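# Put one soap bar in each of three lidded boxes

## Task

Finish with all three boxes upright, each holding exactly one bar of soap and each covered by its lid; a box may be closed while still empty.

## Robot and tools

Robot: two six-joint arms, left_arm and right_arm, each with a parallel two-finger gripper and a wrist camera. Fixed cameras are cam_high and cam_low (896x504 each); the wrist cameras are cam_left_wrist and cam_right_wrist (672x504 each).

Frames: the scene frame has its origin at table-top height midway between the nominal arm bases, +z up, +x out over the table, and left_arm on the +y side (image left/right does not follow this). Calibrated bases in the scene frame: left_arm at (-0.046, +0.275, 0) m, quat_wxyz (1, 0, 0, +0.012); right_arm at (-0.022, -0.322, 0) m, quat_wxyz (1, 0, 0, -0.026). Each arm's reported end_effector_position (metres) and end_effector_quat_wxyz are in that arm's own base frame, and may be a few centimetres off, more at long reach. The position is the point between the finger pads, roughly 1 cm short of the fingertips. The fingers point along the gripper's +z and open along its y. Fixed cameras and the table use the scene frame.

Joint order (used in every row and every per-joint list): wrist pitch (joint4), waist (joint1), wrist roll (joint6), wrist yaw (joint5), elbow (joint3), shoulder (joint2). Stated ranges in rad: waist -2.880..2.880, shoulder 0..3.142, elbow 0..3.019, wrist pitch -1.693..1.571, wrist yaw -1.571..1.571, wrist roll -2.094..2.094; the true ends may differ by up to 0.084 rad.

A row is one flat list of 14 numbers, each in [-1, 1]: left_arm's six joint numbers in the order above then its opening, then the same seven for right_arm. Joint numbers are scaled offsets, not angles: 1.0 equals 1.264 rad for waist, 1.32 shoulder, 1.276 elbow, 1.83 wrist pitch, 6.358 wrist yaw, 7.625 wrist roll. They are offsets from the "Joint targets" shown in the last result, not from the previous row. The opening number is absolute: +1 fully open, -1 closed. To leave a gripper as it is, repeat its current command (a 0 means half-closed, not unchanged). To hold an arm still, give 0 for its six joints.

execute_actions(actions, cameras): actions is a list of actions; each action is a list of 1 to 15 rows, one per 1/30 s step, and a short table repeats its last row until 15 steps are done. Every action starts again from the Joint targets at its start, so the same offset repeated keeps moving the joint. An action (for both arms) is rejected if it would push a joint more than 0.084 rad beyond its range; a malformed action or a failing first action rejects the whole call. actions=[] just reports state. cameras lists which images to return; omitted/null/["all"] gives all, [] none, an unknown name invalidates the call.

move(target, speed, blend, opening_speed, blocking, cameras): target is one 14-number row, or a list of up to 15 rows, laid out as above; every row is an offset from the same current Joint targets, not chained. All joints interpolate together, so the hand follows a curve, and nothing avoids obstacles or the other arm. speed: rad/s of the joint with the farthest to travel, 0.01 to 2 (default 0.5), one value or one per target. blend: rad of corner rounding per target (default 0 = stop at each). opening_speed: gripper opening rate per second on the -1..+1 scale, at least 0.2; use near the minimum when closing on something fragile or soft. blocking=false returns after about 0.5 s while the move keeps running. The result adds a "move:" line: done, off_target (at rest but a joint over 0.035 rad from target), moving, held or fault, plus limits=held and the worst joint error per arm. Neither done nor off_target tells you whether contact occurred.

wait(seconds 0 to 10, cameras) lets time pass with commands held; a running move continues. stop(cameras) brakes a running move (needs stopping room). zoom_image(camera, region [x0,y0,x1,y1] pixels, top-left origin, at most 504x504) enlarges part of that camera's latest image. read_manual(section="licences") only returns licence text. finished_scene(scene) with the current scene number ends the scene irreversibly; the goal must then hold with no robot help.

Result lines: Joint positions and Joint velocities give per arm the six joints (rad, rad/s) then the pad gap (m; 0.094 fully open). "within noise" means the arm is still. Joint targets are the base for your next offsets. Tool commands shows current gripper commands. grip_measured is the measured opening on the command scale (reads slightly wide when empty, up to ~0.064 narrower than a firmly squeezed hard part); grip_effort_nm is gripper motor effort (negative = closing) and is not a pad force. Joint torques include arm weight; numbers 1 and 5 wrap at ±28 N m. "joint sent to its limit" means a joint hit its real end; "joint command not followed" means the clearance check altered targets. Action results also list joint positions at some steps. MOTOR HOT warns of heating; OVER-TEMPERATURE FAULT means that arm went limp for 30-60 s or more.

Motion limits: each joint target stays within a fixed lead of its measured angle, and if targets would move the hand over 110 mm from where it is, they are scaled back, so big moves need several actions. Tiny turns may not start.

Avoid: dropping objects or releasing them while moving, fast impacts, pressing far past contact, collisions or squeezing between the two arms (can fail the scene), anything leaving the table, and long holding or straining toward unreachable poses (heat). To release a push or recover from an arm being dragged, command targets back past the current positions. Occasional external tugs on held parts or pushes on loose objects may happen.

Each tool is called after ">>>" as a command line: name --argument value for each argument, lists and objects as JSON in quotes; but a table of rows of numbers goes row by row, as --pt "numbers of a row", without its own name.

## Session

>>> execute_actions --actions '[]'

Scene clock: 0.00 s.
left_arm: end_effector_position=(+0.5905, -0.2707, +0.2097) grip_measured=+1.000 grip_effort_nm=n/a end_effector_quat_wxyz=(+0.442, -0.131, +0.873, +0.161) | right_arm: end_effector_position=(+0.1384, +0.3040, +0.3106) grip_measured=+1.000 grip_effort_nm=n/a end_effector_quat_wxyz=(+0.083, -0.601, +0.786, +0.123)
Joint names: [wrist pitch, waist, wrist roll, wrist yaw, elbow, shoulder]
Joint positions: left_arm=[-0.693 -0.629 -0.666 -0.848 1.484 1.795 0.094] | right_arm=[-1.458 1.064 -0.221 -0.157 1.194 1.054 0.094]
Joint velocities: within noise
Joint torques (N m): no reading
Motor temperatures (°C): left_arm=[31 32 31 29 29 32 33] | right_arm=[34 34 31 31 34 30 30]
Heat: left arm: hottest gripper 33 °C; right arm: hottest waist 34 °C.
Joint targets: left_arm=[-0.691 -0.629 -0.666 -0.848 1.507 1.800] | right_arm=[-1.457 1.064 -0.221 -0.157 1.218 1.057]
Tool commands: left_gripper/opening=+1.0 right_gripper/opening=+1.0

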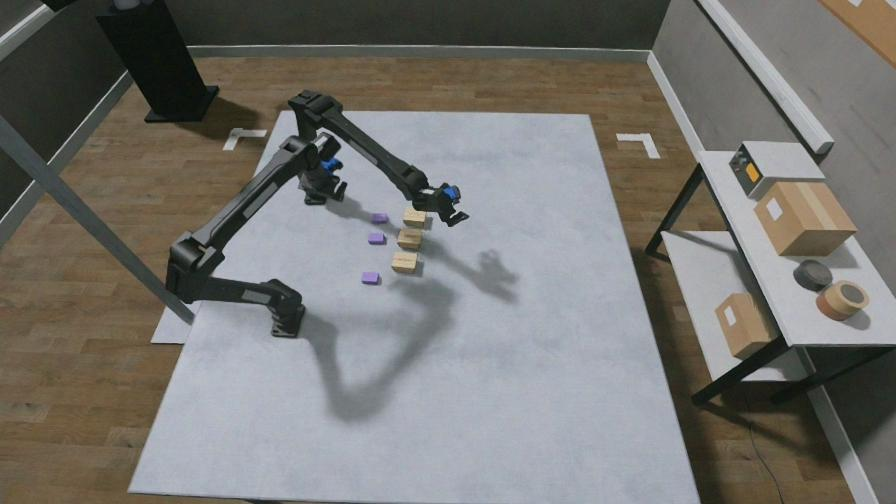

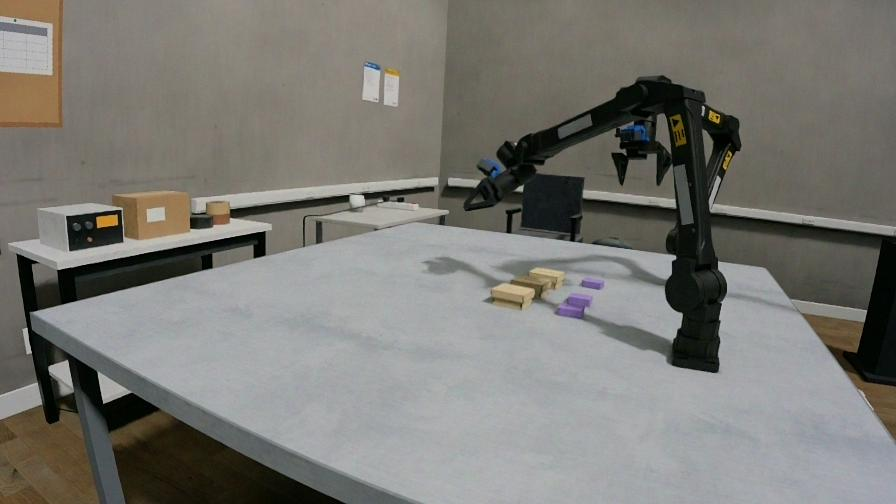

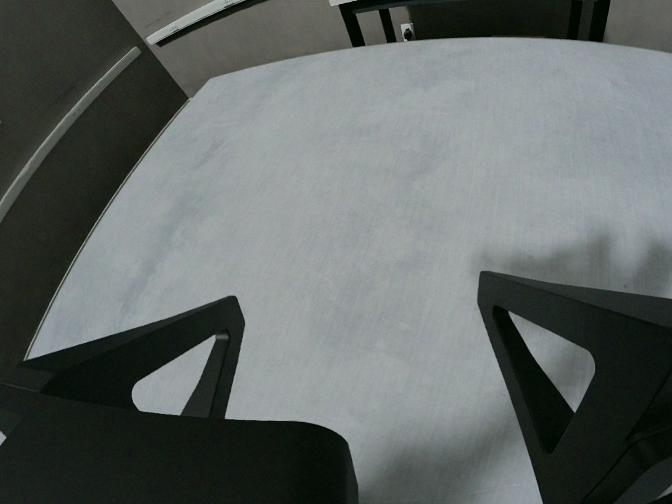

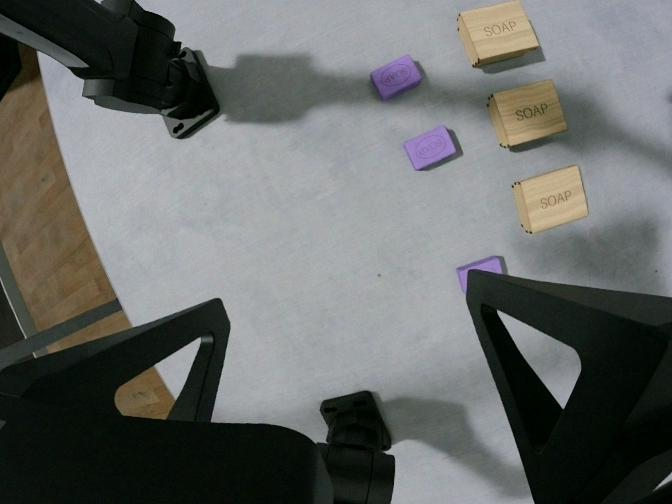

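>>> zoom_image --camera "cam_right_wrist" --region '[340, 0, 640, 300]'

>>> zoom_image --camera "cam_low" --region '[470, 250, 620, 334]'

>>> zoom_image --camera "cam_high" --region '[340, 190, 500, 300]'

Scaled by 1.680 from the camera's 672x504 image, which has a finer 960x720 frame.

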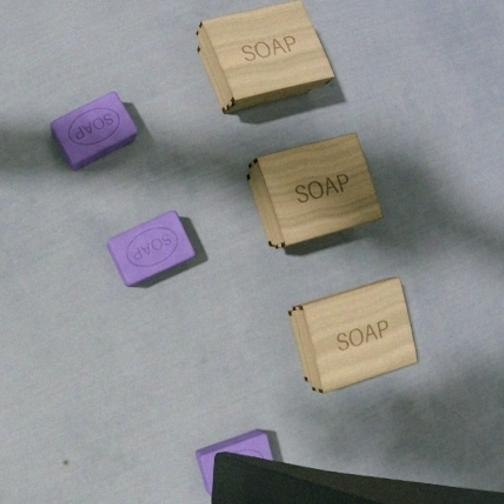

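Scaled by 3.360 from the camera's 896x504 image, which has a finer 1280x720 frame.

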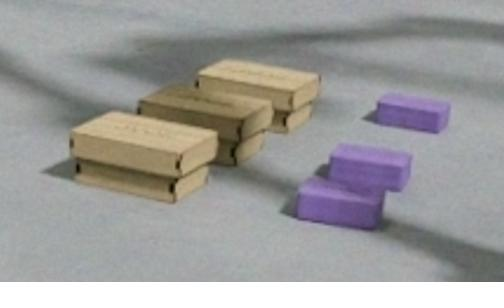

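Scaled by 3.150 from the camera's 896x504 image, which has a finer 1280x720 frame.

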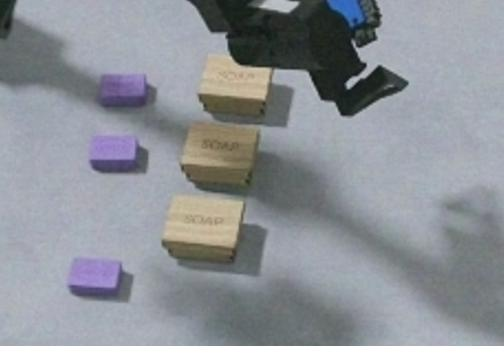

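>>> move --pt "0 0.972 0 0 0 0 1 0 0 0 0 0 0 1" --pt "0 0.972 0 0 0 0 1 -0.1 -0.392 0.1 0.0247 0.58 0.63 1" --speed 1.0

Scene clock: 117.30 s.
left_arm: end_effector_position=(+0.4511, +0.4673, +0.2097) grip_measured=+1.000 grip_effort_nm=-0.012 end_effector_quat_wxyz=(-0.267, +0.612, -0.636, -0.387) | right_arm: end_effector_position=(+0.4860, +0.3056, +0.2315) grip_measured=+1.000 grip_effort_nm=-0.051 end_effector_quat_wxyz=(-0.019, -0.016, +1.000, -0.011)
Joint names: [wrist pitch, waist, wrist roll, wrist yaw, elbow, shoulder]
Joint positions: left_arm=[-0.693 0.604 -0.666 -0.848 1.484 1.795 0.094] | right_arm=[-1.632 0.562 0.529 -0.001 1.901 1.883 0.094]
Joint velocities: within noise
Joint torques (N m): left_arm=[1.96 -1.9 -0.08 -0.52 12.94 -21.01] | right_arm=[0.01 0.73 0.13 -0.09 14.46 -18.26]
Motor temperatures (°C): left_arm=[30 31 30 29 40 37 31] | right_arm=[34 34 30 31 44 30 30]
Heat: left arm: hottest elbow 40 °C; right arm: hottest elbow 44 °C.
Joint targets: left_arm=[-0.691 0.600 -0.666 -0.848 1.507 1.800] | right_arm=[-1.640 0.569 0.541 0.000 1.958 1.888]
move: off_target (right_arm); right_arm: the elbow is farthest, 0.057 rad from its target

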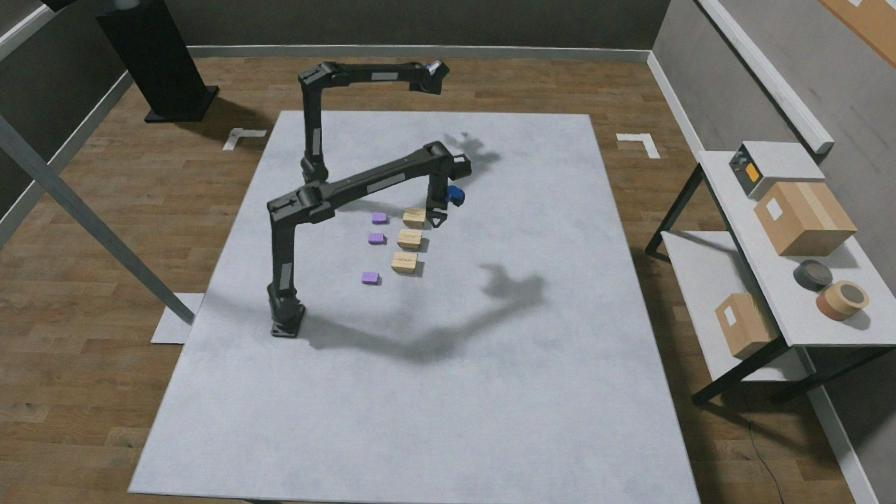

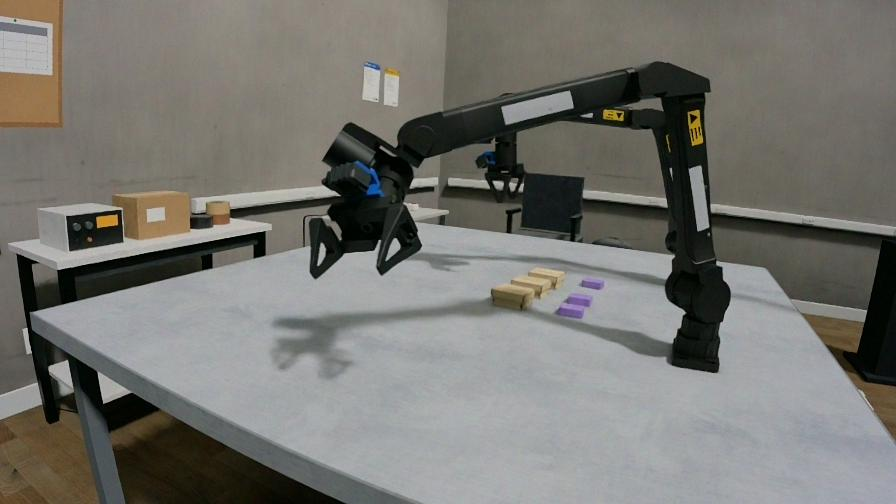

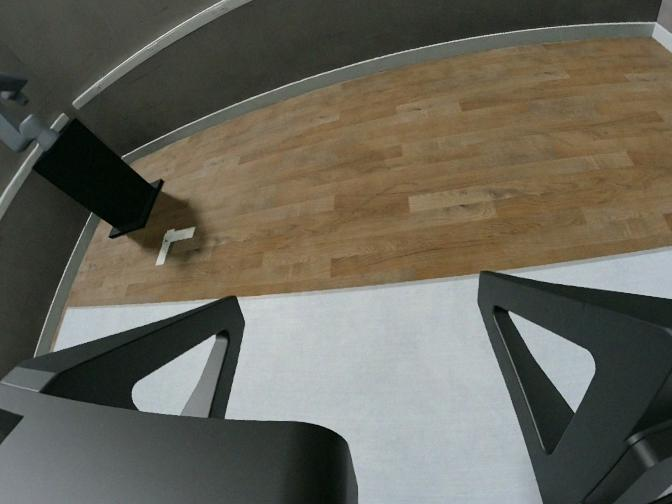

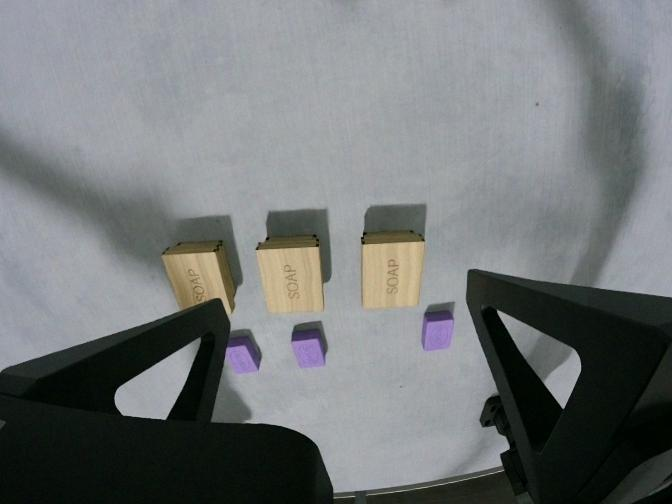

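>>> move --target '[0,0,0,0,0,0,1,0.197,0.03,0.0052,0,-0.456,-0.2046,1]' --speed 1.0 --cameras '["cam_high","cam_right_wrist"]'

>>> zoom_image --camera "cam_right_wrist" --region '[150, 100, 570, 420]'

Scene clock: 181.83 s.
left_arm: end_effector_position=(+0.4511, +0.4673, +0.2097) grip_measured=+1.000 grip_effort_nm=-0.012 end_effector_quat_wxyz=(-0.267, +0.612, -0.636, -0.387) | right_arm: end_effector_position=(+0.4078, +0.2786, +0.1679) grip_measured=+1.000 grip_effort_nm=-0.051 end_effector_quat_wxyz=(+0.017, -0.015, +1.000, +0.012)
Joint names: [wrist pitch, waist, wrist roll, wrist yaw, elbow, shoulder]
Joint positions: left_arm=[-0.693 0.604 -0.666 -0.848 1.484 1.795 0.094] | right_arm=[-1.289 0.6 0.569 -0.001 1.391 1.631 0.094]
Joint velocities: within noise
Joint torques (N m): left_arm=[1.96 -1.9 -0.08 -0.53 12.93 -21.01] | right_arm=[0.8 0.67 0.11 -0.09 8.28 -15.85]
Motor temperatures (°C): left_arm=[30 31 30 29 42 38 30] | right_arm=[33 34 29 30 49 36 30]
Heat: left arm: hottest elbow 42 °C; right arm: hottest elbow 49 °C.
Joint targets: left_arm=[-0.691 0.600 -0.666 -0.848 1.507 1.800] | right_arm=[-1.280 0.606 0.581 0.000 1.376 1.618]
move: done
Images, in order (width x height): cam_high 896x504, cam_right_wrist 672x504.

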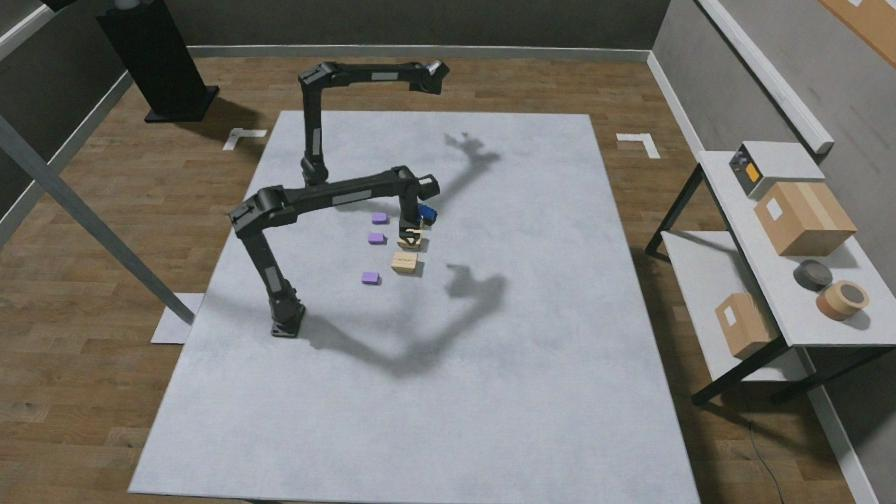

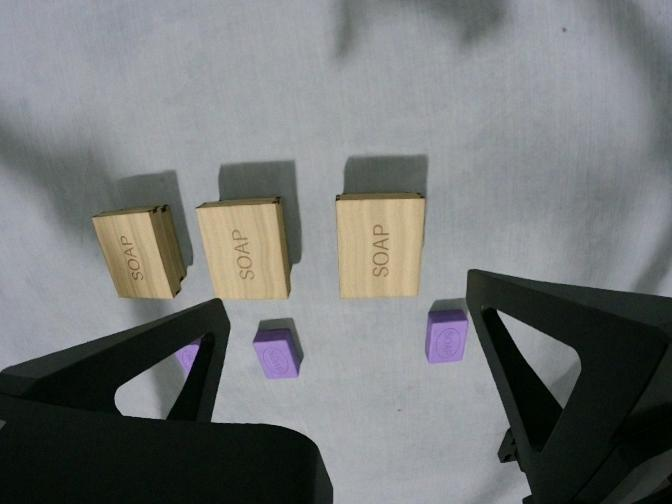

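Scaled by 1.200 from the camera's 672x504 image, which has a finer 960x720 frame.

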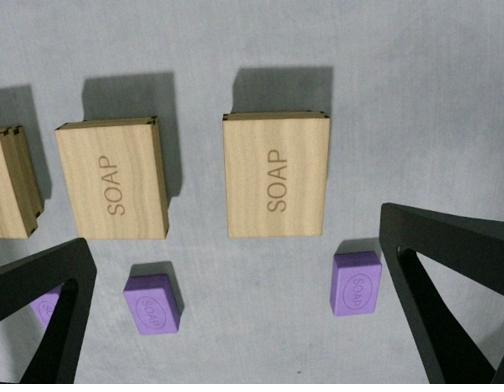

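>>> move --target '[0,0,0,0,0,0,1,0.0907,-0.0079,-0.0014,0,-0.1368,0.025,0.85]' --cameras '["cam_low","cam_right_wrist"]'

>>> zoom_image --camera "cam_low" --region '[440, 190, 620, 330]'

Scene clock: 210.37 s.
left_arm: end_effector_position=(+0.4511, +0.4673, +0.2097) grip_measured=+1.000 grip_effort_nm=-0.007 end_effector_quat_wxyz=(-0.267, +0.612, -0.636, -0.387) | right_arm: end_effector_position=(+0.3875, +0.2647, +0.1038) grip_measured=+0.852 grip_effort_nm=-0.129 end_effector_quat_wxyz=(+0.013, -0.015, +1.000, +0.009)
Joint names: [wrist pitch, waist, wrist roll, wrist yaw, elbow, shoulder]
Joint positions: left_arm=[-0.693 0.604 -0.666 -0.848 1.484 1.795 0.094] | right_arm=[-1.123 0.6 0.569 -0.001 1.214 1.631 0.087]
Joint velocities: within noise
Joint torques (N m): left_arm=[1.98 -1.9 -0.09 -0.53 12.94 -21.07] | right_arm=[0.79 -0.26 0.02 -0.09 7.94 -12.57]
Motor temperatures (°C): left_arm=[30 31 29 29 43 38 30] | right_arm=[33 34 29 30 45 35 30]
Heat: left arm: hottest elbow 43 °C; right arm: hottest elbow 45 °C.
Joint targets: left_arm=[-0.691 0.600 -0.666 -0.848 1.507 1.800] | right_arm=[-1.114 0.596 0.570 0.000 1.201 1.651]
move: done
Images, in order (width x height): cam_low 896x504, cam_right_wrist 672x504.

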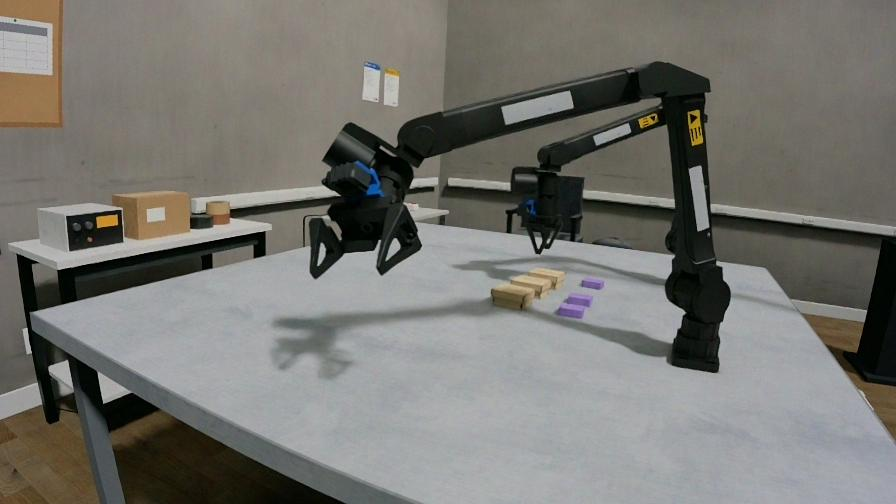

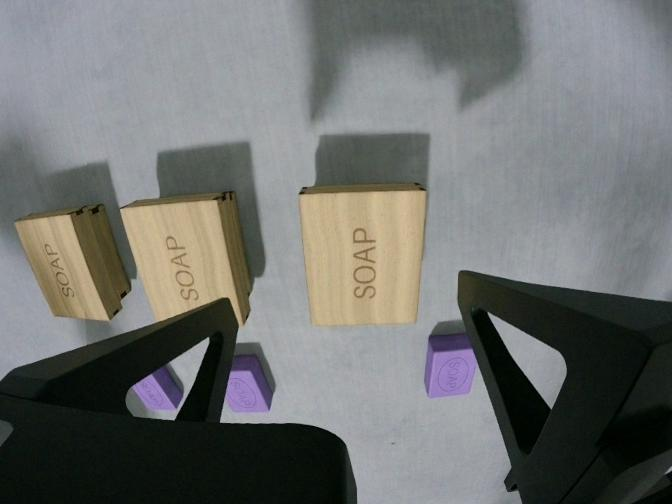

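Scaled by 2.800 from the camera's 896x504 image, which has a finer 1280x720 frame.

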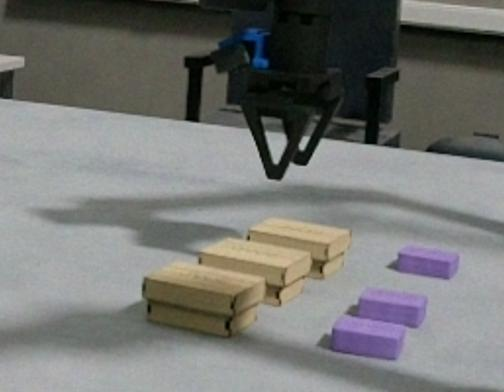

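>>> move --target '[0,0,0,0,0,0,1,0.0443,-0.0115,-0.0009,0,-0.0423,0.0364,0.85]' --cameras '["cam_low","cam_right_wrist"]'

>>> zoom_image --camera "cam_low" --region '[480, 230, 620, 330]'

Scene clock: 244.70 s.
left_arm: end_effector_position=(+0.4511, +0.4673, +0.2097) grip_measured=+1.000 grip_effort_nm=-0.007 end_effector_quat_wxyz=(-0.267, +0.612, -0.636, -0.387) | right_arm: end_effector_position=(+0.3854, +0.2571, +0.0619) grip_measured=+0.852 grip_effort_nm=-0.134 end_effector_quat_wxyz=(+0.002, -0.010, +1.000, +0.002)
Joint names: [wrist pitch, waist, wrist roll, wrist yaw, elbow, shoulder]
Joint positions: left_arm=[-0.693 0.604 -0.666 -0.848 1.484 1.795 0.094] | right_arm=[-1.041 0.589 0.569 -0.001 1.158 1.683 0.087]
Joint velocities: within noise
Joint torques (N m): left_arm=[1.98 -1.9 -0.09 -0.52 12.93 -21.01] | right_arm=[0.72 -0.56 -0.05 -0.09 7.6 -13.1]
Motor temperatures (°C): left_arm=[29 31 29 29 44 38 30] | right_arm=[33 34 29 30 44 34 30]
Heat: left arm: hottest elbow 44 °C; right arm: hottest elbow 44 °C.
Joint targets: left_arm=[-0.691 0.600 -0.666 -0.848 1.507 1.800] | right_arm=[-1.033 0.582 0.563 0.000 1.147 1.699]
move: done
Images, in order (width x height): cam_low 896x504, cam_right_wrist 672x504.

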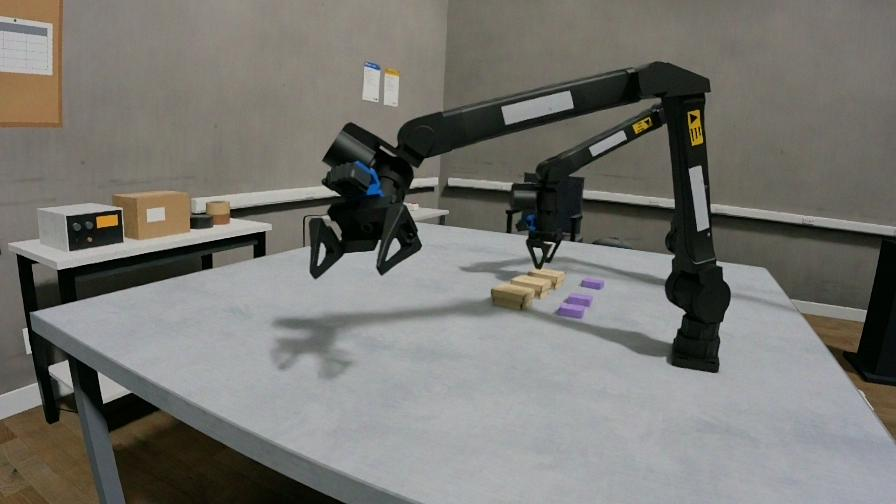

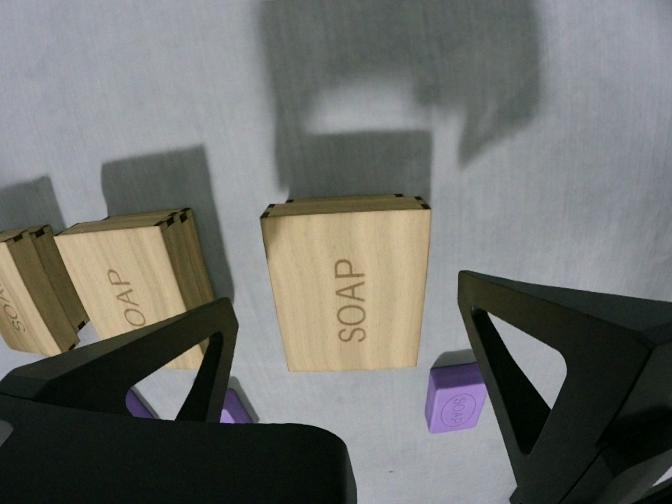

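Scaled by 3.600 from the camera's 896x504 image, which has a finer 1280x720 frame.

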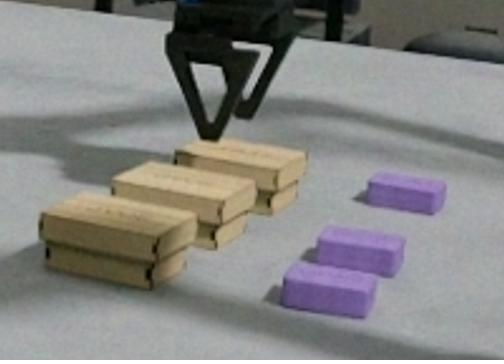

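>>> move --target '[0,0,0,0,0,0,1,0.0322,0,0.0114,0,-0.0196,0.0265,0.85]' --speed 0.2 --cameras '["cam_low","cam_right_wrist"]'

>>> zoom_image --camera "cam_low" --region '[480, 230, 620, 330]'

Scene clock: 278.23 s.
left_arm: end_effector_position=(+0.4511, +0.4673, +0.2097) grip_measured=+1.000 grip_effort_nm=-0.017 end_effector_quat_wxyz=(-0.267, +0.612, -0.636, -0.387) | right_arm: end_effector_position=(+0.3869, +0.2581, +0.0411) grip_measured=+0.852 grip_effort_nm=-0.129 end_effector_quat_wxyz=(+0.004, +0.025, +1.000, +0.003)
Joint names: [wrist pitch, waist, wrist roll, wrist yaw, elbow, shoulder]
Joint positions: left_arm=[-0.693 0.604 -0.666 -0.848 1.484 1.795 0.094] | right_arm=[-0.982 0.589 0.638 -0.001 1.135 1.713 0.087]
Joint velocities: within noise
Joint torques (N m): left_arm=[1.98 -1.96 -0.08 -0.53 12.93 -21.07] | right_arm=[0.7 -0.5 0.15 -0.09 7.19 -12.86]
Motor temperatures (°C): left_arm=[29 31 29 29 44 39 30] | right_arm=[33 34 29 30 42 33 30]
Heat: left arm: hottest elbow 44 °C; right arm: hottest elbow 42 °C.
Joint targets: left_arm=[-0.691 0.600 -0.666 -0.848 1.507 1.800] | right_arm=[-0.974 0.582 0.650 0.000 1.122 1.734]
move: done
Images, in order (width x height): cam_low 896x504, cam_right_wrist 672x504.

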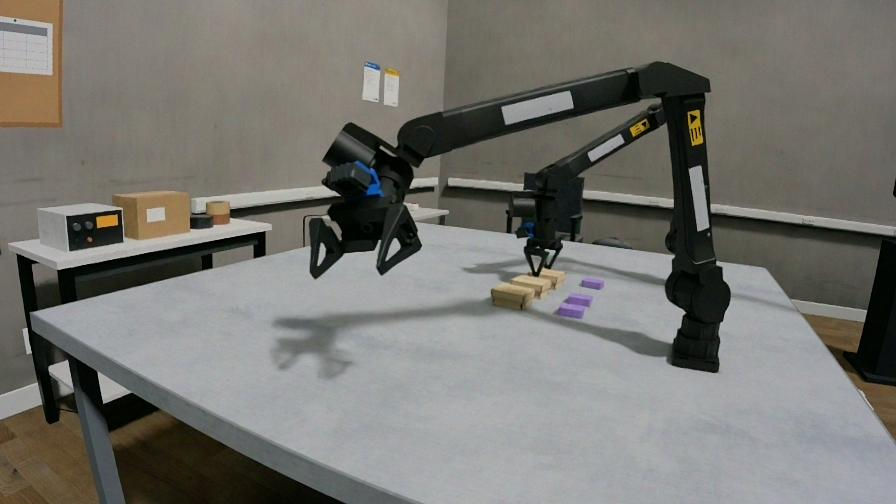

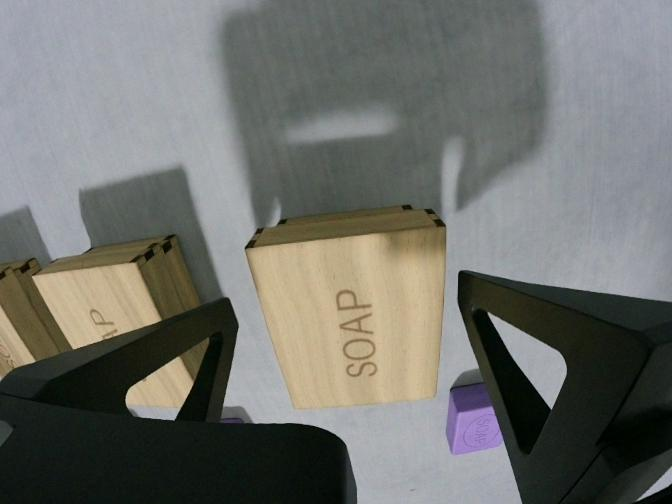

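Scaled by 3.600 from the camera's 896x504 image, which has a finer 1280x720 frame.

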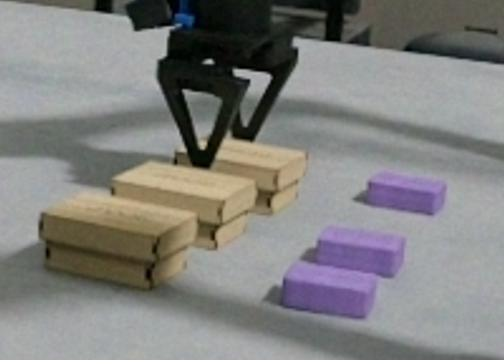

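>>> move --target '[0,0,0,0,0,0,1,0,0,0,0,0,0,0.15]' --opening_speed 0.4 --cameras '["cam_right_wrist"]'

Scene clock: 298.07 s.
left_arm: end_effector_position=(+0.4511, +0.4673, +0.2097) grip_measured=+1.000 grip_effort_nm=-0.012 end_effector_quat_wxyz=(-0.267, +0.612, -0.636, -0.387) | right_arm: end_effector_position=(+0.3869, +0.2580, +0.0411) grip_measured=+0.337 grip_effort_nm=-1.062 end_effector_quat_wxyz=(+0.004, +0.025, +1.000, +0.003)
Joint names: [wrist pitch, waist, wrist roll, wrist yaw, elbow, shoulder]
Joint positions: left_arm=[-0.693 0.604 -0.666 -0.848 1.484 1.795 0.094] | right_arm=[-0.982 0.589 0.639 -0.001 1.135 1.713 0.063]
Joint velocities: within noise
Joint torques (N m): left_arm=[1.96 -1.9 -0.08 -0.53 12.93 -21.07] | right_arm=[0.72 -0.5 0.11 -0.11 7.19 -12.86]
Motor temperatures (°C): left_arm=[29 31 29 29 45 39 30] | right_arm=[33 34 29 30 42 33 30]
Heat: left arm: hottest elbow 45 °C; right arm: hottest elbow 42 °C.
Joint targets: left_arm=[-0.691 0.600 -0.666 -0.848 1.507 1.800] | right_arm=[-0.974 0.582 0.650 0.000 1.122 1.734]
move: done
Images, in order (width x height): cam_right_wrist 672x504.

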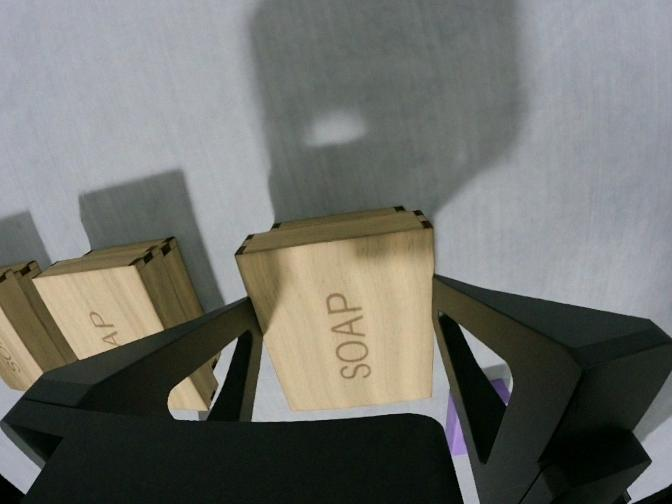

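>>> move --pt "0 0 0 0 0 0 1 -0.052 0 0 0 0.074 -0.049 0.15" --pt "0 0 0 0 0 0 1 -0.136 0 0 0 0.1435 -0.099 0.15" --pt "0 0 0 0 0 0 1 -0.1935 -0.0886 -0.0165 0 0.448 0.130 0.15" --speed '[0.2,0.3,0.6]' --blend 0.02 --cameras '["cam_low","cam_right_wrist"]'

>>> zoom_image --camera "cam_low" --region '[440, 230, 620, 330]'

Scene clock: 327.07 s.
left_arm: end_effector_position=(+0.4511, +0.4673, +0.2097) grip_measured=+1.000 grip_effort_nm=-0.017 end_effector_quat_wxyz=(-0.267, +0.612, -0.636, -0.387) | right_arm: end_effector_position=(+0.5111, +0.2607, +0.1287) grip_measured=+0.336 grip_effort_nm=-1.082 end_effector_quat_wxyz=(+0.000, +0.032, +0.999, +0.000)
Joint names: [wrist pitch, waist, wrist roll, wrist yaw, elbow, shoulder]
Joint positions: left_arm=[-0.693 0.604 -0.666 -0.848 1.484 1.795 0.094] | right_arm=[-1.32 0.472 0.537 -0.001 1.635 1.886 0.063]
Joint velocities: within noise
Joint torques (N m): left_arm=[1.98 -1.9 -0.09 -0.53 12.94 -21.07] | right_arm=[0.08 -0.09 -0.1 -0.11 14.46 -17.03]
Motor temperatures (°C): left_arm=[29 31 29 29 45 39 30] | right_arm=[33 34 29 30 42 33 31]
Heat: left arm: hottest elbow 45 °C; right arm: hottest elbow 42 °C.
Joint targets: left_arm=[-0.691 0.600 -0.666 -0.848 1.507 1.800] | right_arm=[-1.328 0.470 0.524 0.000 1.694 1.905]
move: off_target (right_arm); right_arm: the elbow is farthest, 0.059 rad from its target
Images, in order (width x height): cam_low 896x504, cam_right_wrist 672x504.

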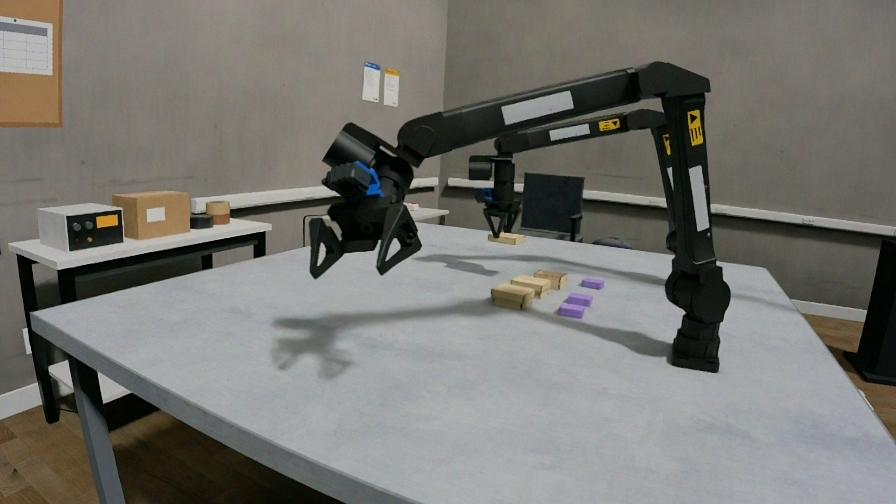

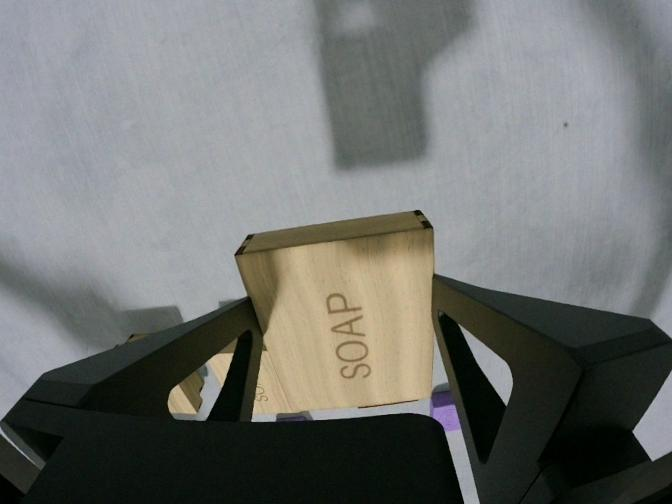

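Scaled by 2.800 from the camera's 896x504 image, which has a finer 1280x720 frame.

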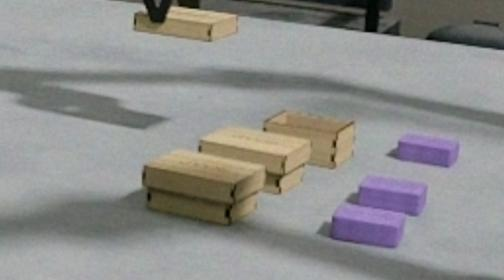

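>>> move --target '[0,0,0,0,0,0,1,0.142,0,0,0,-0.1665,0.0758,0.15]' --speed 0.25 --cameras '["cam_low","cam_right_wrist"]'

>>> zoom_image --camera "cam_low" --region '[440, 230, 620, 330]'

Scene clock: 346.47 s.
left_arm: end_effector_position=(+0.4511, +0.4673, +0.2097) grip_measured=+1.000 grip_effort_nm=-0.012 end_effector_quat_wxyz=(-0.267, +0.612, -0.636, -0.387) | right_arm: end_effector_position=(+0.5111, +0.2606, +0.0243) grip_measured=+0.336 grip_effort_nm=-1.077 end_effector_quat_wxyz=(+0.001, +0.032, +0.999, +0.001)
Joint names: [wrist pitch, waist, wrist roll, wrist yaw, elbow, shoulder]
Joint positions: left_arm=[-0.693 0.604 -0.666 -0.848 1.484 1.795 0.094] | right_arm=[-1.077 0.472 0.536 -0.001 1.493 1.984 0.063]
Joint velocities: within noise
Joint torques (N m): left_arm=[1.96 -1.9 -0.08 -0.53 12.93 -21.01] | right_arm=[0.81 -0.09 -0.1 -0.11 7.68 -17.26]
Motor temperatures (°C): left_arm=[29 31 29 29 45 39 29] | right_arm=[33 34 29 30 48 33 31]
Heat: left arm: hottest elbow 45 °C; right arm: hottest elbow 48 °C.
Joint targets: left_arm=[-0.691 0.600 -0.666 -0.848 1.507 1.800] | right_arm=[-1.068 0.470 0.525 0.000 1.481 2.006]
move: done
Images, in order (width x height): cam_low 896x504, cam_right_wrist 672x504.

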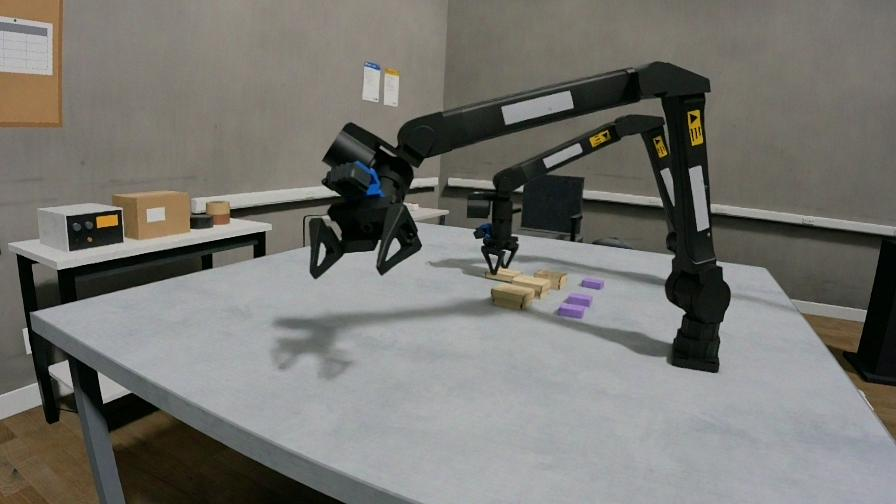

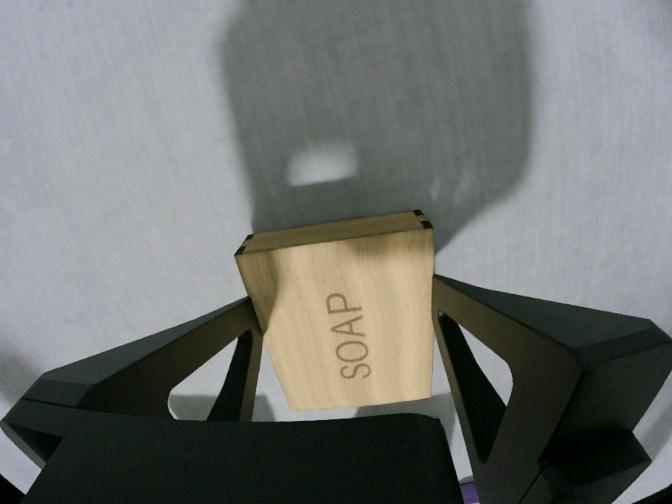

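Scaled by 2.800 from the camera's 896x504 image, which has a finer 1280x720 frame.

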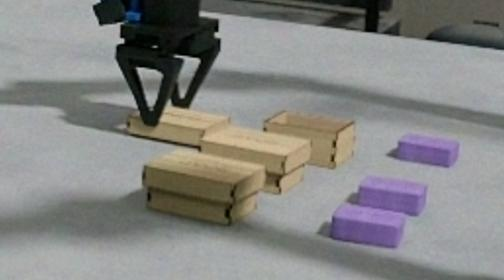

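>>> move --target '[0,0,0,0,0,0,1,0.0123,0,0,0,-0.0078,0.0135,0.15]' --speed 0.05 --cameras '["cam_low"]'

>>> zoom_image --camera "cam_low" --region '[470, 240, 560, 310]'

Scene clock: 357.37 s.
left_arm: end_effector_position=(+0.4511, +0.4673, +0.2097) grip_measured=+1.000 grip_effort_nm=-0.012 end_effector_quat_wxyz=(-0.267, +0.612, -0.636, -0.387) | right_arm: end_effector_position=(+0.5136, +0.2619, +0.0208) grip_measured=+0.336 grip_effort_nm=-1.072 end_effector_quat_wxyz=(+0.007, +0.032, +0.999, +0.004)
Joint names: [wrist pitch, waist, wrist roll, wrist yaw, elbow, shoulder]
Joint positions: left_arm=[-0.693 0.604 -0.666 -0.848 1.484 1.795 0.094] | right_arm=[-1.057 0.472 0.535 -0.001 1.489 1.988 0.063]
Joint velocities: within noise
Joint torques (N m): left_arm=[1.98 -1.9 -0.08 -0.53 12.93 -21.01] | right_arm=[0.84 -0.09 -0.09 -0.11 7.15 -16.26]
Motor temperatures (°C): left_arm=[29 30 29 29 45 39 29] | right_arm=[33 34 29 30 46 33 31]
Heat: left arm: hottest elbow 45 °C; right arm: hottest elbow 46 °C.
Joint targets: left_arm=[-0.691 0.600 -0.666 -0.848 1.507 1.800] | right_arm=[-1.045 0.470 0.524 0.000 1.471 2.023]
move: off_target (right_arm); right_arm: the shoulder is farthest, 0.036 rad from its target
Images, in order (width x height): cam_low 896x504.

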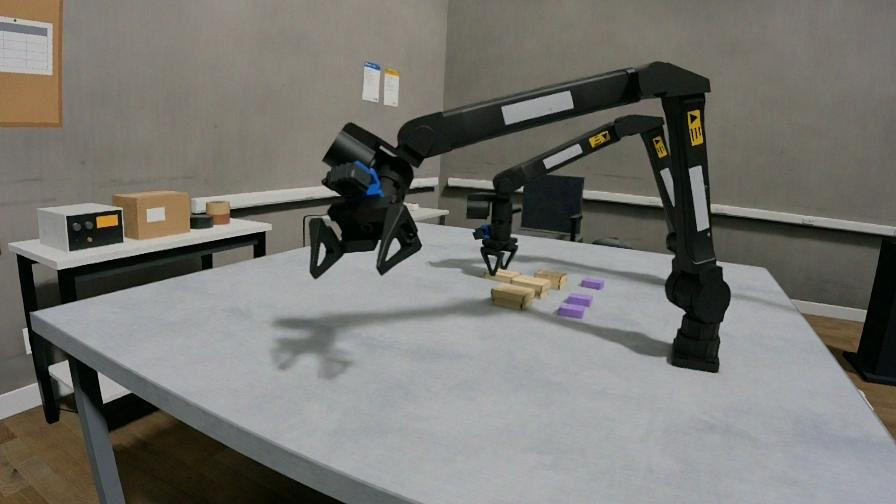

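Scaled by 5.600 from the camera's 896x504 image, which has a finer 1280x720 frame.

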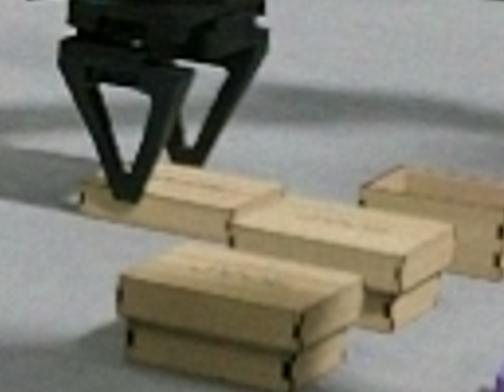

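>>> move --target '[0,0,0,0,0,0,1,0.002,0,0,0,-0.008,0.012,0.15]' --speed 0.05 --cameras '["cam_low"]'

>>> zoom_image --camera "cam_low" --region '[470, 240, 560, 310]'

Scene clock: 365.70 s.
left_arm: end_effector_position=(+0.4511, +0.4673, +0.2097) grip_measured=+1.000 grip_effort_nm=-0.017 end_effector_quat_wxyz=(-0.267, +0.612, -0.636, -0.387) | right_arm: end_effector_position=(+0.5134, +0.2617, +0.0203) grip_measured=+0.336 grip_effort_nm=-1.082 end_effector_quat_wxyz=(+0.007, +0.032, +0.999, +0.004)
Joint names: [wrist pitch, waist, wrist roll, wrist yaw, elbow, shoulder]
Joint positions: left_arm=[-0.693 0.604 -0.666 -0.848 1.484 1.795 0.094] | right_arm=[-1.056 0.472 0.535 0 1.488 1.988 0.063]
Joint velocities: within noise
Joint torques (N m): left_arm=[1.98 -1.9 -0.08 -0.53 12.94 -21.07] | right_arm=[1.01 -0.09 -0.09 -0.14 6.41 -14.97]
Motor temperatures (°C): left_arm=[29 30 29 29 46 39 29] | right_arm=[32 34 29 30 45 33 32]
Heat: left arm: hottest elbow 46 °C; right arm: hottest elbow 45 °C.
Joint targets: left_arm=[-0.691 0.600 -0.666 -0.848 1.507 1.800] | right_arm=[-1.042 0.470 0.524 0.000 1.461 2.039]
move: off_target (right_arm); right_arm: the shoulder is farthest, 0.051 rad from its target
Images, in order (width x height): cam_low 896x504.

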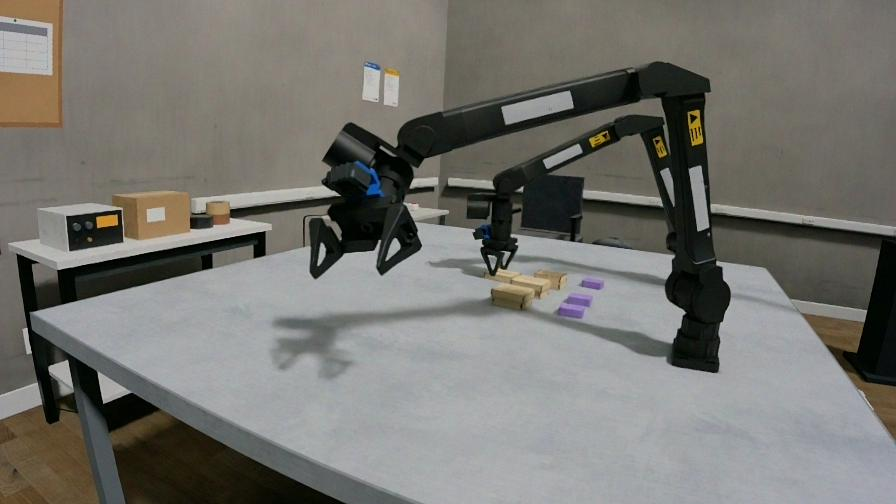

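Scaled by 5.600 from the camera's 896x504 image, which has a finer 1280x720 frame.

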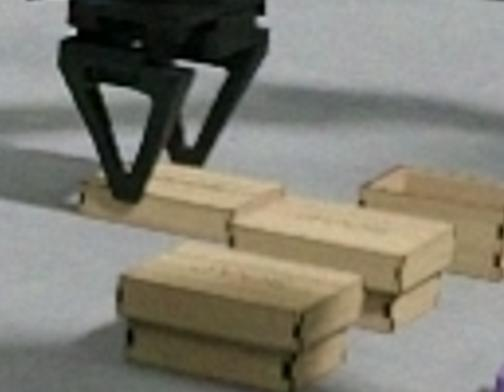

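>>> move --target '[0,0,0,0,0,0,1,0,0,0,0,0.0094,-0.0144,0.65]' --opening_speed 0.5 --cameras '[]'

>>> move --pt "0 0 0 0 0 0 1 -0.156 0 0 0 0.173 -0.083 0.65" --pt "0 0 0 0 0 0 1 -0.070 0.118 0.009 0 -0.420 -0.517 0.65" --speed '[0.3,0.8]' --blend 0.05 --cameras '["cam_right_wrist"]'

>>> zoom_image --camera "cam_right_wrist" --region '[190, 0, 520, 360]'

Scene clock: 396.03 s.
left_arm: end_effector_position=(+0.4511, +0.4673, +0.2097) grip_measured=+1.000 grip_effort_nm=-0.012 end_effector_quat_wxyz=(-0.267, +0.612, -0.636, -0.387) | right_arm: end_effector_position=(+0.5139, +0.2620, +0.0179) grip_measured=+0.647 grip_effort_nm=0.051 end_effector_quat_wxyz=(+0.007, +0.032, +0.999, +0.004)
Joint names: [wrist pitch, waist, wrist roll, wrist yaw, elbow, shoulder]
Joint positions: left_arm=[-0.693 0.604 -0.666 -0.848 1.484 1.795 0.094] | right_arm=[-1.051 0.472 0.535 0 1.488 1.992 0.077]
Joint velocities: within noise
Joint torques (N m): left_arm=[1.98 -1.96 -0.08 -0.52 12.94 -21.01] | right_arm=[0.73 -0.09 -0.09 -0.13 7.41 -16.79]
Motor temperatures (°C): left_arm=[29 30 29 29 46 39 29] | right_arm=[32 34 29 30 42 33 32]
Heat: left arm: hottest elbow 46 °C; right arm: hottest elbow 42 °C.
Joint targets: left_arm=[-0.691 0.600 -0.666 -0.848 1.507 1.800] | right_arm=[-1.042 0.470 0.524 0.000 1.473 2.020]
move: done
No camera images: "cameras" was empty.

Scene clock: 398.60 s.
left_arm: end_effector_position=(+0.4511, +0.4673, +0.2097) grip_measured=+1.000 grip_effort_nm=-0.017 end_effector_quat_wxyz=(-0.267, +0.612, -0.636, -0.387) | right_arm: end_effector_position=(+0.2916, +0.2044, +0.1230) grip_measured=+0.648 grip_effort_nm=0.042 end_effector_quat_wxyz=(+0.000, -0.016, +1.000, +0.000)
Joint names: [wrist pitch, waist, wrist roll, wrist yaw, elbow, shoulder]
Joint positions: left_arm=[-0.693 0.604 -0.666 -0.848 1.484 1.795 0.094] | right_arm=[-1.179 0.613 0.581 0 0.953 1.345 0.077]
Joint velocities: within noise
Joint torques (N m): left_arm=[1.98 -1.9 -0.08 -0.53 12.94 -21.01] | right_arm=[0.68 0.62 0.12 -0.13 7.91 -10.11]
Motor temperatures (°C): left_arm=[29 30 29 29 46 39 29] | right_arm=[32 34 29 30 43 33 32]
Heat: left arm: hottest elbow 46 °C; right arm: hottest elbow 43 °C.
Joint targets: left_arm=[-0.691 0.600 -0.666 -0.848 1.507 1.800] | right_arm=[-1.170 0.619 0.593 0.000 0.937 1.338]
move: done
Images, in order (width x height): cam_right_wrist 672x504.

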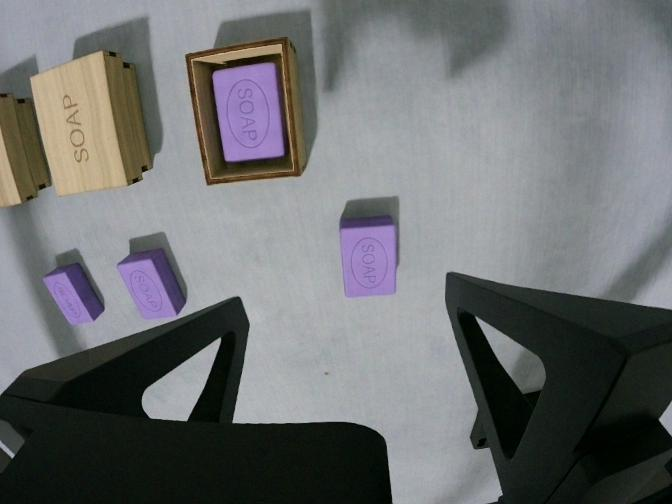

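Scaled by 1.400 from the camera's 672x504 image, which has a finer 960x720 frame.

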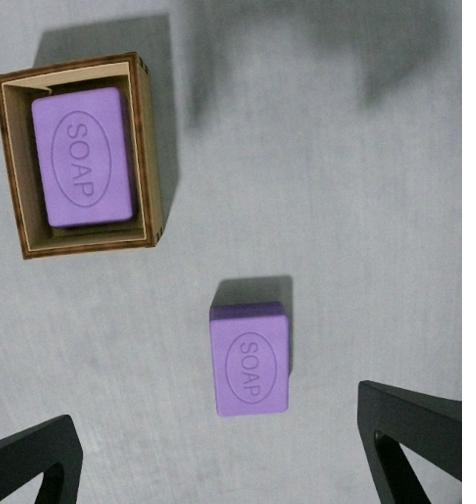

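>>> move --pt "0 0 0 0 0 0 1 -0.0863 -0.118 -0.009 0 0.593 0.441 0.65" --pt "0 0 0 0 0 0 1 0.070 -0.118 -0.009 0 0.4216 0.5106 0.65" --speed '[0.8,0.3]' --blend 0.03 --cameras '["cam_right_wrist"]'

Scene clock: 419.97 s.
left_arm: end_effector_position=(+0.4511, +0.4673, +0.2097) grip_measured=+1.000 grip_effort_nm=-0.017 end_effector_quat_wxyz=(-0.267, +0.612, -0.636, -0.387) | right_arm: end_effector_position=(+0.5135, +0.2620, +0.0181) grip_measured=+0.648 grip_effort_nm=0.027 end_effector_quat_wxyz=(+0.007, +0.032, +0.999, +0.004)
Joint names: [wrist pitch, waist, wrist roll, wrist yaw, elbow, shoulder]
Joint positions: left_arm=[-0.693 0.604 -0.666 -0.848 1.484 1.795 0.094] | right_arm=[-1.051 0.473 0.536 0 1.486 1.991 0.077]
Joint velocities: within noise
Joint torques (N m): left_arm=[1.98 -1.9 -0.08 -0.53 12.94 -21.01] | right_arm=[0.79 -0.15 -0.09 -0.14 7.66 -17.03]
Motor temperatures (°C): left_arm=[29 30 29 29 46 39 29] | right_arm=[32 34 29 30 42 34 31]
Heat: left arm: hottest elbow 46 °C; right arm: hottest elbow 42 °C.
Joint targets: left_arm=[-0.691 0.600 -0.666 -0.848 1.507 1.800] | right_arm=[-1.042 0.470 0.524 0.000 1.475 2.012]
move: done
Images, in order (width x height): cam_right_wrist 672x504.

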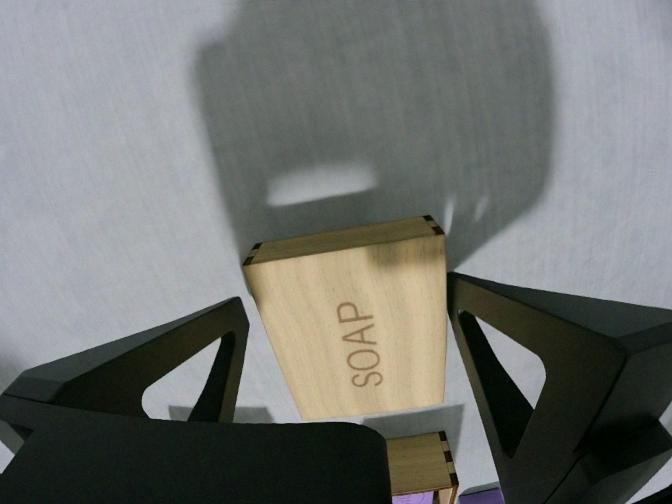

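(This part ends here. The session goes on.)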